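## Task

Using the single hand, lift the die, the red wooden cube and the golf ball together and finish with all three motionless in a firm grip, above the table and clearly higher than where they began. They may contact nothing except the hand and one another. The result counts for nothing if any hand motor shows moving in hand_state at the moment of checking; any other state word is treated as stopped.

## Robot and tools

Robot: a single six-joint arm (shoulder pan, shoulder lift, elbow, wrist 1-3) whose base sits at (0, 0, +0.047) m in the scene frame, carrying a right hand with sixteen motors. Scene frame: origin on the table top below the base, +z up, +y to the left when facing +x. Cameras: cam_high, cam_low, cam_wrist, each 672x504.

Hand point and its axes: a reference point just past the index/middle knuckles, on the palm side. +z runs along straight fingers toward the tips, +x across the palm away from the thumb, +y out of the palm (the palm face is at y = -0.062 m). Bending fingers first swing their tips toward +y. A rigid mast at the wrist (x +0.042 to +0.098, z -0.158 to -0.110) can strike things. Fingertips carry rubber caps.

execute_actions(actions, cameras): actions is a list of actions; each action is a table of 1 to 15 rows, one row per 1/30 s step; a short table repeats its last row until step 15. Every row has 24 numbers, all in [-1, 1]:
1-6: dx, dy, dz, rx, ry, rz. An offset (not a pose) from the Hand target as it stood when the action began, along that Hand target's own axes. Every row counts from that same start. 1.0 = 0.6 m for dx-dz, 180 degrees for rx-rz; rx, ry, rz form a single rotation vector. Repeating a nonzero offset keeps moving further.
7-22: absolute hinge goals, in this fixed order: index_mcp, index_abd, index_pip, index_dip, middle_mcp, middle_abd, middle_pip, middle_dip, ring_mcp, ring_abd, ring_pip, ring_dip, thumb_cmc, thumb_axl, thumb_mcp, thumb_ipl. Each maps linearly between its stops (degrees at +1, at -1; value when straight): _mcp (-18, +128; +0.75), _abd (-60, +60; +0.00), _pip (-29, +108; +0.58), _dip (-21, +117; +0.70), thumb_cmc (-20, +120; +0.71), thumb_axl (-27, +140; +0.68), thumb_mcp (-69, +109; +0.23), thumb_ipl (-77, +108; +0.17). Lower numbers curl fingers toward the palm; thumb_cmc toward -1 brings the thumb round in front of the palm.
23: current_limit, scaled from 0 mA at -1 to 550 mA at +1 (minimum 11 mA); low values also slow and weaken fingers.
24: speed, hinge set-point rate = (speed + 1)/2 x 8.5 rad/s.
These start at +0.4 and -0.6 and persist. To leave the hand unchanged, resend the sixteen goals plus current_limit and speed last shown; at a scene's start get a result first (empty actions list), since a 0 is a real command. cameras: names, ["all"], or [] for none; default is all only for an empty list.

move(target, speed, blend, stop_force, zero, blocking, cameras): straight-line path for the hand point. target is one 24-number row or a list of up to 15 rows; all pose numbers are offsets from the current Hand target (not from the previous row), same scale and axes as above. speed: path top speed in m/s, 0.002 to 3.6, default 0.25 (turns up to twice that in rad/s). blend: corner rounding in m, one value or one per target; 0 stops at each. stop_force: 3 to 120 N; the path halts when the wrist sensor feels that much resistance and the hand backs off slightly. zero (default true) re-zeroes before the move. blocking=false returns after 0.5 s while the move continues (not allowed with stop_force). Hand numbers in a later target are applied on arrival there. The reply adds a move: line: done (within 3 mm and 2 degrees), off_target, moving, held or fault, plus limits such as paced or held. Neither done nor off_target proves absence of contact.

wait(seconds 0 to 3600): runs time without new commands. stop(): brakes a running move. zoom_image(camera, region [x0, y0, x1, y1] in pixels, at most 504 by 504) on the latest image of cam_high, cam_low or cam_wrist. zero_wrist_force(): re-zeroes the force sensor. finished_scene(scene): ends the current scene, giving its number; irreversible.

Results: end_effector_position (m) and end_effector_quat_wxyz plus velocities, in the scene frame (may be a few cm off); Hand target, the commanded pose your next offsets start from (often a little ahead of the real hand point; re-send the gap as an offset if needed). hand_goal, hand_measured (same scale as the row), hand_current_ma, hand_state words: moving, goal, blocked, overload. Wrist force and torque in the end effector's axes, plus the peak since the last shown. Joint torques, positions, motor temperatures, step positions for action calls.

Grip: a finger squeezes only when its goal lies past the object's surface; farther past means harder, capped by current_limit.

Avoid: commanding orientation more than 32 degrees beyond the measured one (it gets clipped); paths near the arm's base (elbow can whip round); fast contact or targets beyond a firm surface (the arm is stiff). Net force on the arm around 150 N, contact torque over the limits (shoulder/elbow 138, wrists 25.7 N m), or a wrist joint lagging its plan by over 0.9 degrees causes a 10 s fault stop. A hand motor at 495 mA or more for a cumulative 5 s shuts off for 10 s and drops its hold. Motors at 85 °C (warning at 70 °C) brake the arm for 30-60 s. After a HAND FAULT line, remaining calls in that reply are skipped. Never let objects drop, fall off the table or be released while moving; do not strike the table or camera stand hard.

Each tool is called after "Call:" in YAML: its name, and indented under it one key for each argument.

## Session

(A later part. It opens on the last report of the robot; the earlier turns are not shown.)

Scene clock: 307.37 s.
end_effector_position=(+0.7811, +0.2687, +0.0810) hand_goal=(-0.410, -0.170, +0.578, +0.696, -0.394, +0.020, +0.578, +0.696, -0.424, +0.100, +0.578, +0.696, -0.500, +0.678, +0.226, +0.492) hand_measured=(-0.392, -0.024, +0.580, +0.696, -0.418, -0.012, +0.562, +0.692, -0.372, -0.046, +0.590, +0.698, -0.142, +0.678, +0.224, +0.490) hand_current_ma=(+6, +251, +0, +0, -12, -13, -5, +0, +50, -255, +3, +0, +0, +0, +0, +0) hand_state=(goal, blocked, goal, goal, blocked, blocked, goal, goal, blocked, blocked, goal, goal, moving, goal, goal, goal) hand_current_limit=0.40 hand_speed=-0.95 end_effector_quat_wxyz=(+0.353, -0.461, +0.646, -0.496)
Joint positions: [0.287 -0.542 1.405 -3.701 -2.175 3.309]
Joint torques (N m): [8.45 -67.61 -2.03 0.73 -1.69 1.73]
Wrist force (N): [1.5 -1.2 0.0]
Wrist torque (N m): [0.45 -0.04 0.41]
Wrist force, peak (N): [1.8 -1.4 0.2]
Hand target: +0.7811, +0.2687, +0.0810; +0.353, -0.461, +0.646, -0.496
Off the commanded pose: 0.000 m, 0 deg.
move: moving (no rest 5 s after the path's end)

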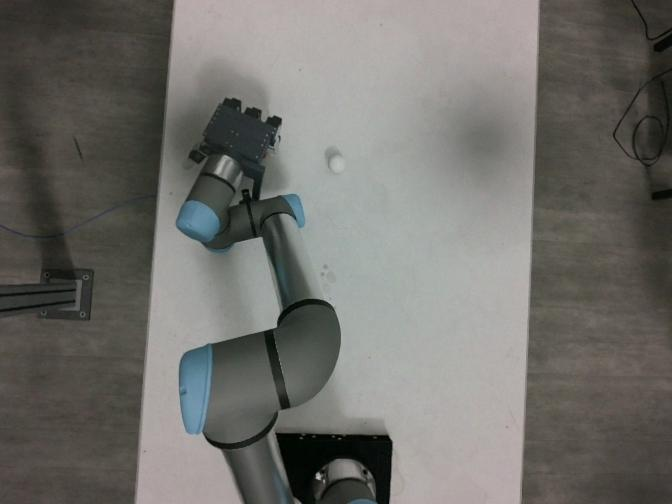

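Call:
move:
  target:
    - [0,-0.0966,-0.0259,0,0,0,-0.411,-0.17,0.577,0.696,-0.395,0.02,0.577,0.696,-0.424,0.1,0.577,0.696,-0.5,0.678,0.226,0.492,0.4,-0.85]
    - [0.3455,-0.1573,0.0785,0.0525,-0.252,-0.0444,-0.411,-0.17,0.577,0.696,-0.395,0.02,0.577,0.696,-0.424,0.1,0.577,0.696,-0.5,0.678,0.226,0.492,0.4,-0.85]
  speed: [0.1,0.15]
  blend: 0.02
  cameras: ["all"]

Call:
zoom_image:
  camera: "cam_high"
  region: [250, 70, 390, 210]

Scene clock: 315.80 s.
end_effector_position=(+0.7798, +0.0502, +0.1603) hand_goal=(-0.410, -0.170, +0.578, +0.696, -0.394, +0.020, +0.578, +0.696, -0.424, +0.100, +0.578, +0.696, -0.500, +0.678, +0.226, +0.492) hand_measured=(-0.396, -0.024, +0.580, +0.696, -0.420, -0.012, +0.562, +0.692, -0.376, -0.046, +0.590, +0.698, -0.498, +0.678, +0.224, +0.490) hand_current_ma=(+4, +251, +0, +0, -14, -13, -5, +0, +44, -255, +3, +0, +0, +0, +0, +0) hand_state=(goal, blocked, goal, goal, blocked, blocked, goal, goal, blocked, blocked, goal, goal, goal, goal, goal, goal) hand_current_limit=0.40 hand_speed=-0.85 end_effector_quat_wxyz=(-0.575, +0.629, -0.385, +0.353) end_effector_velocity=(+0.000, +0.000, -0.001) end_effector_angular_velocity=(+0.000, +0.001, +0.004)
Joint positions: [-0.346 -0.699 1.605 -3.926 -0.764 3.038]
Joint velocities: [-0.001 0.003 -0.001 0.001 0.005 -0.001]
Joint torques (N m): [-5.95 -45.36 -25.61 1.3 2.39 -2.16]
Wrist force (N): [1.7 -1.0 -0.7]
Wrist torque (N m): [0.59 -0.05 0.59]
Wrist force, peak (N): [1.9 -1.5 -0.1]
Hand target: +0.7798, +0.0501, +0.1603; -0.575, +0.629, -0.385, +0.353
Off the commanded pose: 0.000 m, 0 deg.
move: done

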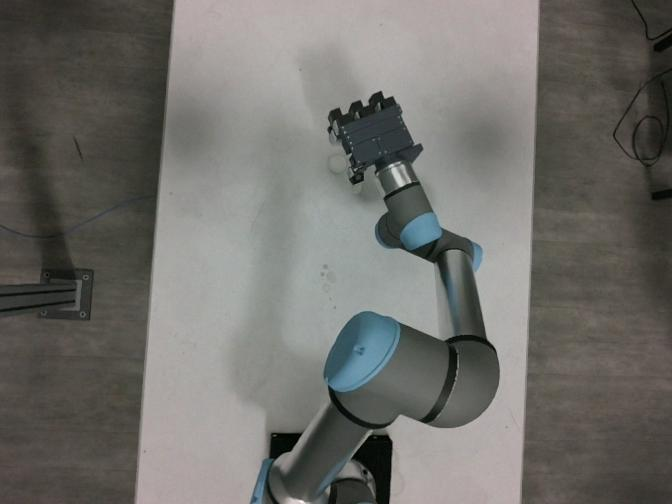

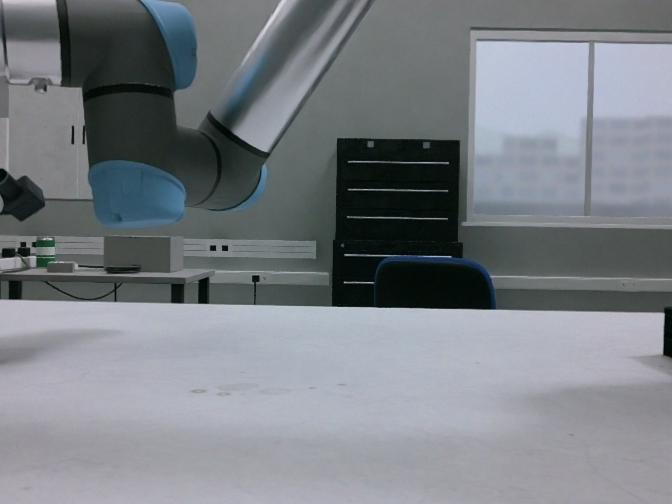

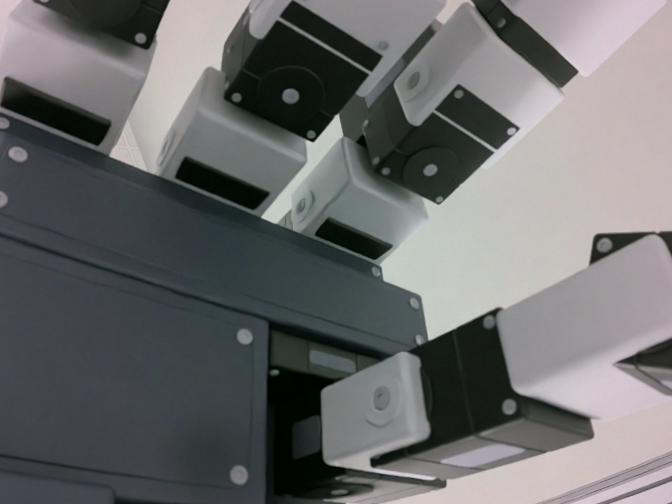

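Scaled by 3.600 from the camera's image (finer frame: 960x720).

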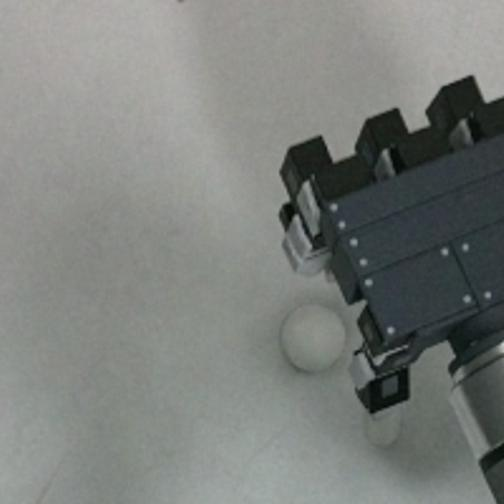

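Call:
move:
  target: [-0.015,0.0978,0.0303,0,0,0,-0.411,-0.17,0.577,0.696,-0.395,0.02,0.577,0.696,-0.424,0.1,0.577,0.696,-0.5,0.678,0.315,0.276,0.4,-0.85]
  speed: 0.12
  cameras: ["cam_high"]

Call:
zoom_image:
  camera: "cam_high"
  region: [290, 100, 390, 200]

Scene clock: 329.30 s.
end_effector_position=(+0.7872, +0.0639, +0.1005) hand_goal=(-0.410, -0.170, +0.578, +0.696, -0.394, +0.020, +0.578, +0.696, -0.424, +0.100, +0.578, +0.696, -0.500, +0.678, +0.316, +0.276) hand_measured=(-0.398, -0.024, +0.580, +0.696, -0.420, -0.012, +0.562, +0.692, -0.376, -0.046, +0.590, +0.698, -0.498, +0.678, +0.312, +0.278) hand_current_ma=(+4, +251, +0, +0, -14, -13, -5, +0, +44, -255, +3, +0, +0, +0, -1, +0) hand_state=(goal, blocked, goal, goal, blocked, blocked, goal, goal, blocked, blocked, goal, goal, goal, goal, goal, goal) hand_current_limit=0.40 hand_speed=-0.85 end_effector_quat_wxyz=(-0.575, +0.629, -0.385, +0.353)
Joint positions: [-0.32 -0.574 1.557 -4.006 -0.79 3.042]
Joint torques (N m): [8.54 -47.17 -23.74 -4.71 -1.26 1.93]
Wrist force (N): [1.5 -0.7 -0.4]
Wrist torque (N m): [0.59 0.00 0.42]
Wrist force, peak (N): [1.8 -1.5 -0.9]
Hand target: +0.7872, +0.0639, +0.1003; -0.575, +0.629, -0.385, +0.353
Off the commanded pose: 0.000 m, 0 deg.
move: done

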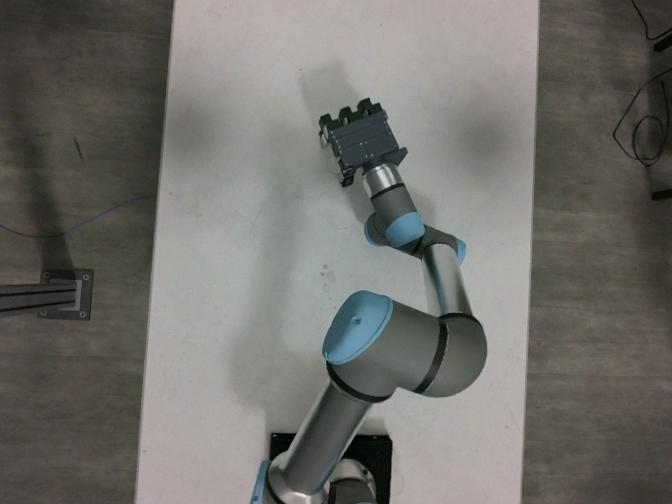

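Scaled by 5.040 from the camera's image (finer frame: 960x720).

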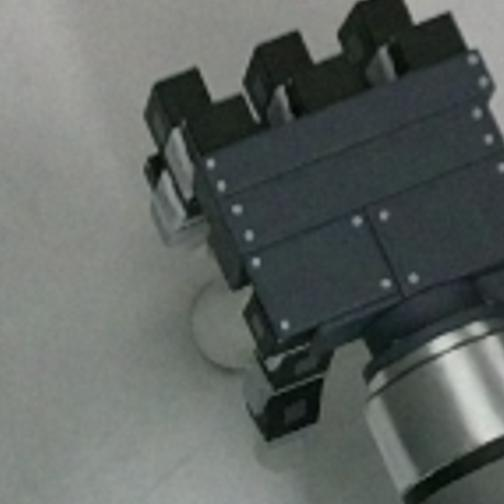

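Call:
zoom_image:
  camera: "cam_high"
  region: [312, 138, 362, 198]

Scaled by 8.400 from the camera's image (finer frame: 960x720).

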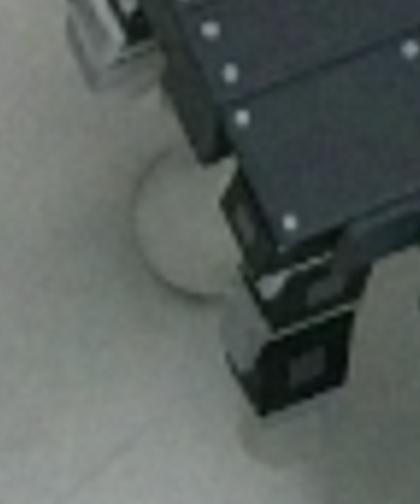

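Call:
move:
  target: [0.0117,0.0582,-0.0083,0,0,0,-0.411,-0.17,0.577,0.696,-0.395,0.02,0.577,0.696,-0.424,0.1,0.577,0.696,-0.5,0.678,0.315,0.276,0.4,-0.85]
  speed: 0.05
  stop_force: 5
  cameras: ["cam_high"]

Call:
zoom_image:
  camera: "cam_high"
  region: [302, 128, 362, 198]

Scene clock: 353.73 s.
end_effector_position=(+0.7832, +0.0540, +0.0659) hand_goal=(-0.410, -0.170, +0.578, +0.696, -0.394, +0.020, +0.578, +0.696, -0.424, +0.100, +0.578, +0.696, -0.500, +0.678, +0.316, +0.276) hand_measured=(-0.398, -0.024, +0.580, +0.696, -0.420, -0.012, +0.562, +0.692, -0.376, -0.046, +0.590, +0.698, -0.498, +0.678, +0.312, +0.278) hand_current_ma=(+4, +251, +0, +0, -14, -13, -5, +0, +43, -255, +3, +0, +0, +0, -1, +0) hand_state=(goal, blocked, goal, goal, blocked, blocked, goal, goal, blocked, blocked, goal, goal, goal, goal, goal, goal) hand_current_limit=0.40 hand_speed=-0.85 end_effector_quat_wxyz=(-0.575, +0.629, -0.385, +0.353)
Joint positions: [-0.339 -0.509 1.544 -4.055 -0.771 3.039]
Joint torques (N m): [-6.55 -47.27 -23.78 -4.8 2.04 -1.54]
Wrist force (N): [1.2 -0.5 -0.7]
Wrist torque (N m): [0.66 0.04 0.56]
Wrist force, peak (N): [1.6 -1.4 -0.5]
Hand target: +0.7832, +0.0540, +0.0659; -0.575, +0.629, -0.385, +0.353
Off the commanded pose: 0.000 m, 0 deg.
move: done

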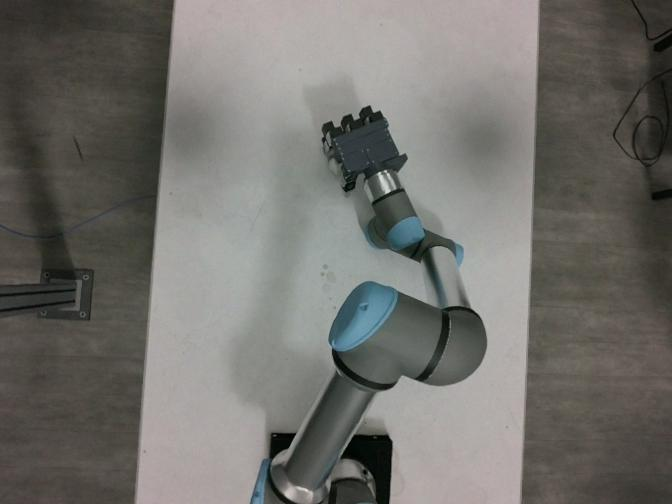

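Scaled by 7.200 from the camera's image (finer frame: 960x720).

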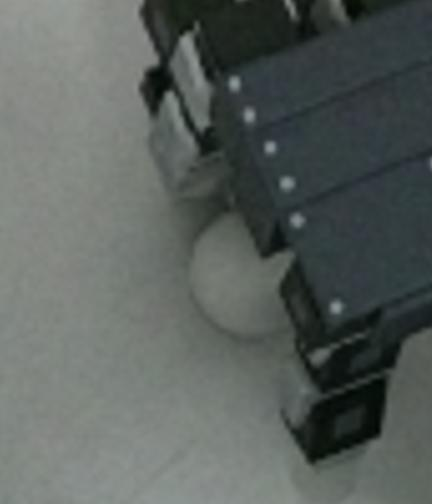

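Call:
move:
  target: [0.01,0,0,0,0,0,-0.411,-0.17,0.577,0.696,-0.395,0.02,0.577,0.696,-0.424,0.1,0.577,0.696,-0.5,0.678,0.315,0.276,0.4,-0.85]
  speed: 0.05

Call:
move:
  target: [0,0,0,0,0,0,-0.411,-0.17,0.577,0.696,-0.395,0.02,0.577,0.696,-0.424,0.1,0.577,0.696,-0.5,0.678,-0.02,0.276,0.4,-0.93]
  speed: 0.05
  cameras: ["cam_high", "cam_wrist"]

Call:
zoom_image:
  camera: "cam_high"
  region: [302, 128, 362, 198]

Scene clock: 358.23 s.
end_effector_position=(+0.7859, +0.0488, +0.0659) hand_goal=(-0.410, -0.170, +0.578, +0.696, -0.394, +0.020, +0.578, +0.696, -0.424, +0.100, +0.578, +0.696, -0.500, +0.678, +0.316, +0.276) hand_measured=(-0.398, -0.024, +0.580, +0.696, -0.420, -0.012, +0.562, +0.692, -0.376, -0.046, +0.590, +0.698, -0.498, +0.678, +0.312, +0.278) hand_current_ma=(+4, +251, +0, +0, -14, -13, -5, +0, +43, -255, +3, +0, +0, +0, -1, +0) hand_state=(goal, blocked, goal, goal, blocked, blocked, goal, goal, blocked, blocked, goal, goal, goal, goal, goal, goal) hand_current_limit=0.40 hand_speed=-0.85 end_effector_quat_wxyz=(-0.575, +0.629, -0.385, +0.353)
Joint positions: [-0.346 -0.506 1.533 -4.047 -0.764 3.038]
Joint torques (N m): [-6.69 -45.92 -22.26 1.27 2.13 -2.03]
Wrist force (N): [1.4 -0.5 -0.7]
Wrist torque (N m): [0.65 0.01 0.57]
Wrist force, peak (N): [1.6 -0.9 -1.0]
Hand target: +0.7860, +0.0486, +0.0659; -0.575, +0.629, -0.385, +0.353
Off the commanded pose: 0.000 m, 0 deg.
move: done

Scene clock: 360.23 s.
end_effector_position=(+0.7860, +0.0486, +0.0659) hand_goal=(-0.410, -0.170, +0.578, +0.696, -0.394, +0.020, +0.578, +0.696, -0.424, +0.100, +0.578, +0.696, -0.500, +0.678, -0.020, +0.276) hand_measured=(-0.390, -0.024, +0.588, +0.700, -0.422, -0.010, +0.562, +0.692, -0.378, -0.046, +0.590, +0.698, -0.498, +0.678, +0.008, +0.280) hand_current_ma=(+8, +251, +2, +0, -15, -13, -5, +0, +41, -255, +3, +0, +0, +0, +23, +0) hand_state=(blocked, blocked, goal, goal, blocked, blocked, goal, goal, blocked, blocked, goal, goal, goal, goal, blocked, goal) hand_current_limit=0.40 hand_speed=-0.93 end_effector_quat_wxyz=(-0.575, +0.629, -0.385, +0.353)
Joint positions: [-0.346 -0.506 1.532 -4.047 -0.764 3.038]
Joint torques (N m): [-6.08 -47.76 -22.93 1.33 1.97 -1.99]
Wrist force (N): [1.3 -1.0 -1.2]
Wrist torque (N m): [0.62 0.03 0.55]
Wrist force, peak (N): [1.5 -0.6 -1.4]
Hand target: +0.7860, +0.0486, +0.0659; -0.575, +0.629, -0.385, +0.353
Off the commanded pose: 0.000 m, 0 deg.
move: done

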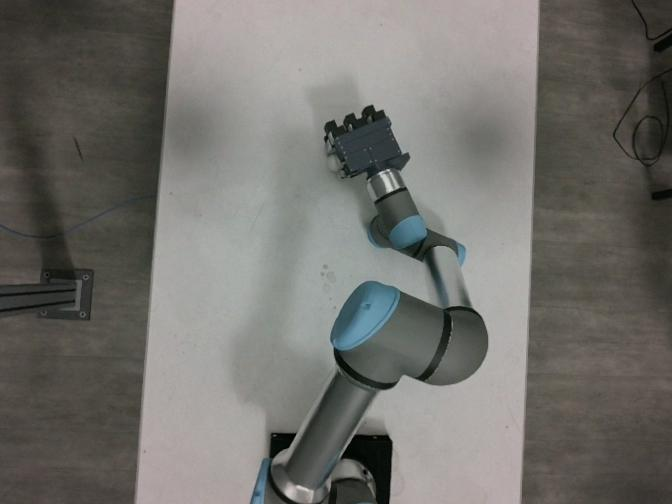

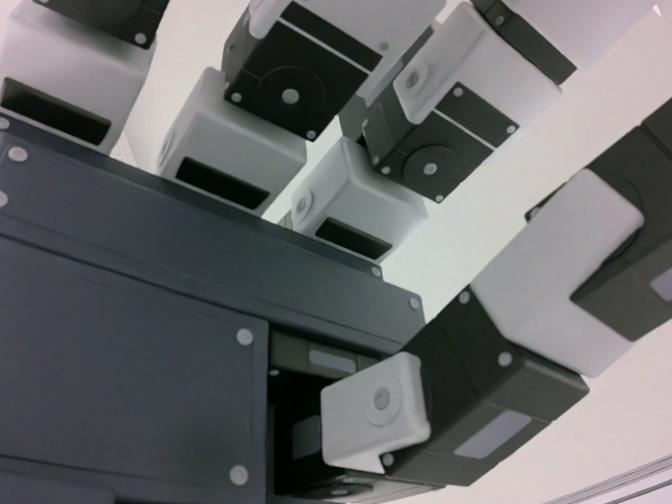

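Scaled by 7.200 from the camera's image (finer frame: 960x720).

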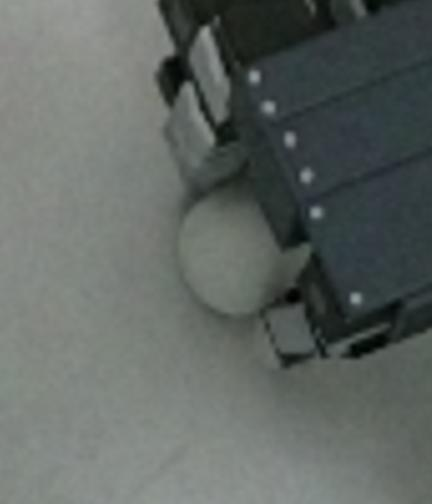

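Call:
move:
  target: [0,0,0,0,0,0,-0.445,-0.17,0.56,0.69,-0.395,0.02,0.577,0.696,-0.424,0.1,0.577,0.696,-0.5,0.678,-0.07,0.26,0.4,-0.96]
  speed: 0.05

Scene clock: 367.20 s.
end_effector_position=(+0.7860, +0.0486, +0.0659) hand_goal=(-0.444, -0.170, +0.560, +0.690, -0.394, +0.020, +0.578, +0.696, -0.424, +0.100, +0.578, +0.696, -0.500, +0.678, -0.070, +0.260) hand_measured=(-0.390, -0.024, +0.588, +0.702, -0.422, -0.010, +0.562, +0.692, -0.378, -0.046, +0.590, +0.698, -0.494, +0.678, -0.002, +0.280) hand_current_ma=(+58, +251, +14, +3, -17, -13, -5, +0, +39, -255, +3, +0, +1, +0, +120, +12) hand_state=(blocked, blocked, blocked, goal, blocked, blocked, goal, goal, blocked, blocked, goal, goal, goal, goal, moving, goal) hand_current_limit=0.40 hand_speed=-0.96 end_effector_quat_wxyz=(-0.575, +0.629, -0.385, +0.353)
Joint positions: [-0.346 -0.506 1.532 -4.047 -0.764 3.038]
Joint torques (N m): [-4.16 -48.44 -22.8 1.12 1.52 -1.71]
Wrist force (N): [1.7 -0.7 -0.8]
Wrist torque (N m): [0.61 -0.03 0.59]
Wrist force, peak (N): [1.7 -0.9 -1.3]
Hand target: +0.7860, +0.0486, +0.0659; -0.575, +0.629, -0.385, +0.353
Off the commanded pose: 0.000 m, 0 deg.
move: done

Call:
move:
  target: [0,0,0,0,0,0,-0.475,-0.17,0.54,0.68,-0.395,0.02,0.577,0.696,-0.424,0.1,0.577,0.696,-0.5,0.678,-0.12,0.24,0.4,-0.96]
  speed: 0.05

Call:
wait:
  seconds: 0.7
  cameras: ["cam_high"]

Call:
zoom_image:
  camera: "cam_high"
  region: [302, 128, 362, 198]

Scene clock: 370.53 s.
end_effector_position=(+0.7860, +0.0486, +0.0659) hand_goal=(-0.474, -0.170, +0.540, +0.680, -0.394, +0.020, +0.578, +0.696, -0.424, +0.100, +0.578, +0.696, -0.500, +0.678, -0.120, +0.240) hand_measured=(-0.384, -0.024, +0.588, +0.704, -0.426, -0.010, +0.560, +0.692, -0.380, -0.046, +0.590, +0.698, -0.486, +0.680, -0.016, +0.278) hand_current_ma=(+143, +251, +39, +10, -19, -13, -5, +0, +36, -255, +3, +0, +4, +0, +274, +44) hand_state=(blocked, blocked, blocked, blocked, blocked, blocked, goal, goal, blocked, blocked, goal, goal, goal, goal, blocked, blocked) hand_current_limit=0.40 hand_speed=-0.96 end_effector_quat_wxyz=(-0.575, +0.629, -0.385, +0.353)
Joint positions: [-0.346 -0.506 1.532 -4.047 -0.764 3.038]
Joint torques (N m): [-4.16 -47.52 -20.99 0.76 0.98 -1.43]
Wrist force (N): [1.4 -0.1 -0.8]
Wrist torque (N m): [0.66 0.01 0.55]
Wrist force, peak (N): [1.6 -0.9 -1.0]
Hand target: +0.7860, +0.0486, +0.0659; -0.575, +0.629, -0.385, +0.353
Off the commanded pose: 0.000 m, 0 deg.
move: done

Scene clock: 371.23 s.
end_effector_position=(+0.7860, +0.0486, +0.0659) hand_goal=(-0.474, -0.170, +0.540, +0.680, -0.394, +0.020, +0.578, +0.696, -0.424, +0.100, +0.578, +0.696, -0.500, +0.678, -0.120, +0.240) hand_measured=(-0.384, -0.024, +0.588, +0.704, -0.426, -0.010, +0.560, +0.692, -0.380, -0.046, +0.590, +0.698, -0.486, +0.680, -0.016, +0.278) hand_current_ma=(+143, +251, +39, +10, -19, -13, -5, +0, +35, -255, +3, +0, +4, +0, +274, +44) hand_state=(blocked, blocked, blocked, blocked, blocked, blocked, goal, goal, blocked, blocked, goal, goal, goal, goal, blocked, blocked) hand_current_limit=0.40 hand_speed=-0.96 end_effector_quat_wxyz=(-0.575, +0.629, -0.385, +0.353)
Joint positions: [-0.346 -0.506 1.532 -4.047 -0.764 3.038]
Joint torques (N m): [-4.16 -49.19 -20.83 0.73 0.72 -1.39]
Wrist force (N): [1.3 0.1 -0.8]
Wrist torque (N m): [0.68 0.03 0.55]
Wrist force, peak (N): [1.3 -0.2 -1.1]
Hand target: +0.7860, +0.0486, +0.0659; -0.575, +0.629, -0.385, +0.353
Off the commanded pose: 0.000 m, 0 deg.
wait: 0.70 s; at rest by 0.17 s

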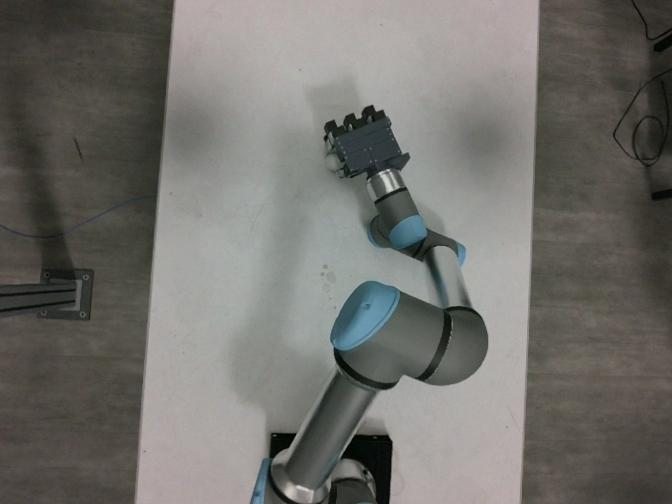

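Scaled by 7.200 from the camera's image (finer frame: 960x720).

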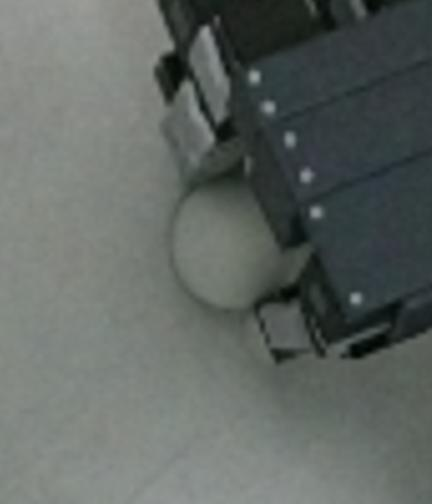

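Call:
move:
  target: [0,-0.0332,-0.0029,0,0,0,-0.475,-0.17,0.54,0.68,-0.395,0.02,0.577,0.696,-0.424,0.1,0.577,0.696,-0.5,0.678,-0.12,0.24,0.4,-0.96]
  speed: 0.03
  cameras: ["cam_high"]

Call:
zoom_image:
  camera: "cam_high"
  region: [302, 128, 362, 198]

Scene clock: 377.97 s.
end_effector_position=(+0.7860, +0.0487, +0.0857) hand_goal=(-0.474, -0.170, +0.540, +0.680, -0.394, +0.020, +0.578, +0.696, -0.424, +0.100, +0.578, +0.696, -0.500, +0.678, -0.120, +0.240) hand_measured=(-0.384, -0.024, +0.588, +0.704, -0.426, -0.010, +0.560, +0.692, -0.380, -0.046, +0.590, +0.698, -0.486, +0.680, -0.018, +0.278) hand_current_ma=(+143, +251, +39, +10, -19, -13, -5, +0, +35, -255, +3, +0, +4, +0, +273, +44) hand_state=(blocked, blocked, blocked, blocked, blocked, blocked, goal, goal, blocked, blocked, goal, goal, goal, goal, blocked, blocked) hand_current_limit=0.40 hand_speed=-0.96 end_effector_quat_wxyz=(-0.575, +0.629, -0.385, +0.353)
Joint positions: [-0.346 -0.545 1.547 -4.022 -0.764 3.038]
Joint torques (N m): [8.9 -65.29 0.43 0.96 -1.42 0.13]
Wrist force (N): [1.4 -0.3 -0.2]
Wrist torque (N m): [0.56 -0.01 0.52]
Wrist force, peak (N): [1.6 -0.2 -1.0]
Hand target: +0.7860, +0.0487, +0.0859; -0.575, +0.629, -0.385, +0.353
Off the commanded pose: 0.000 m, 0 deg.
move: done

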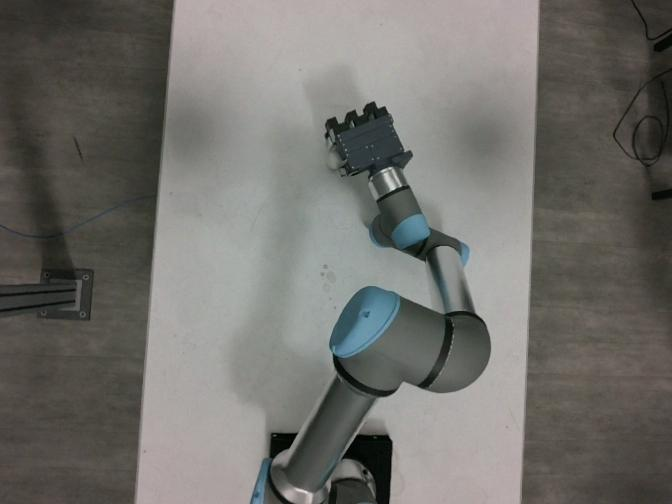

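Scaled by 7.200 from the camera's image (finer frame: 960x720).

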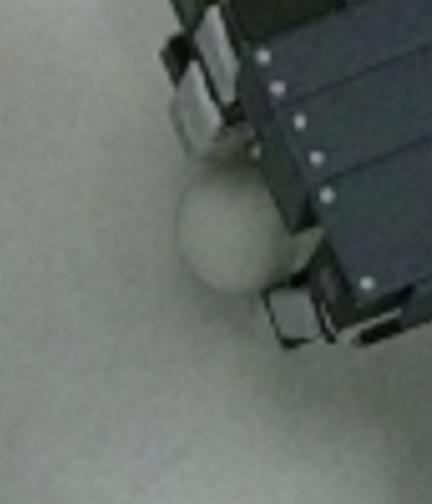

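Call:
move:
  target: [0,-0.249,-0.0218,0,0,0,-0.475,-0.17,0.54,0.68,-0.395,0.02,0.577,0.696,-0.424,0.1,0.577,0.696,-0.5,0.678,-0.12,0.24,0.4,-0.96]
  speed: 0.08
  cameras: ["cam_high"]

Call:
zoom_image:
  camera: "cam_high"
  region: [260, 70, 420, 230]

Scene clock: 384.00 s.
end_effector_position=(+0.7861, +0.0489, +0.2357) hand_goal=(-0.474, -0.170, +0.540, +0.680, -0.394, +0.020, +0.578, +0.696, -0.424, +0.100, +0.578, +0.696, -0.500, +0.678, -0.120, +0.240) hand_measured=(-0.384, -0.024, +0.588, +0.704, -0.426, -0.010, +0.560, +0.692, -0.382, -0.046, +0.590, +0.698, -0.486, +0.680, -0.018, +0.278) hand_current_ma=(+144, +251, +39, +10, -19, -13, -5, +0, +35, -255, +3, +0, +4, +0, +273, +44) hand_state=(blocked, blocked, blocked, blocked, blocked, blocked, goal, goal, blocked, blocked, goal, goal, goal, goal, blocked, blocked) hand_current_limit=0.40 hand_speed=-0.96 end_effector_quat_wxyz=(-0.575, +0.629, -0.385, +0.353)
Joint positions: [-0.343 -0.821 1.585 -3.783 -0.767 3.038]
Joint torques (N m): [8.29 -61.16 -27.11 1.26 -1.43 -1.91]
Wrist force (N): [1.4 0.0 -0.6]
Wrist torque (N m): [0.64 0.02 0.51]
Wrist force, peak (N): [1.8 -0.1 -0.8]
Hand target: +0.7861, +0.0489, +0.2359; -0.575, +0.629, -0.385, +0.353
Off the commanded pose: 0.000 m, 0 deg.
move: done

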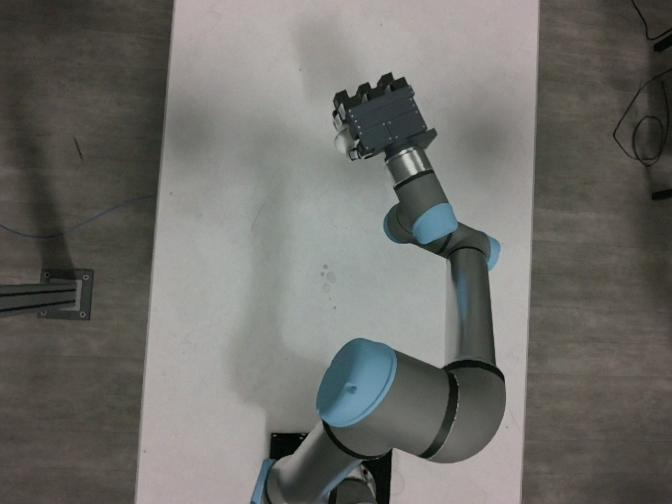

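Scaled by 3.150 from the camera's image (finer frame: 960x720).

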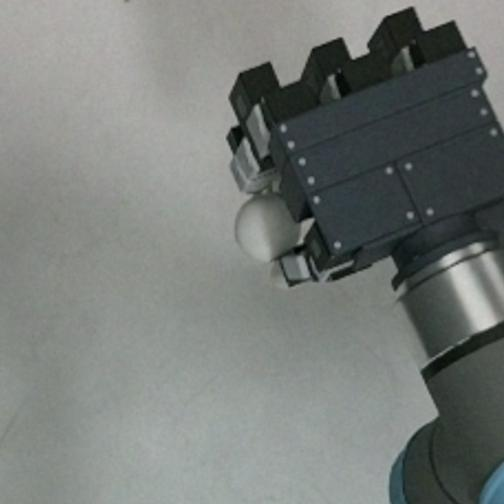

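Call:
finished_scene:
  scene: 1

The scene is finished: the task was done.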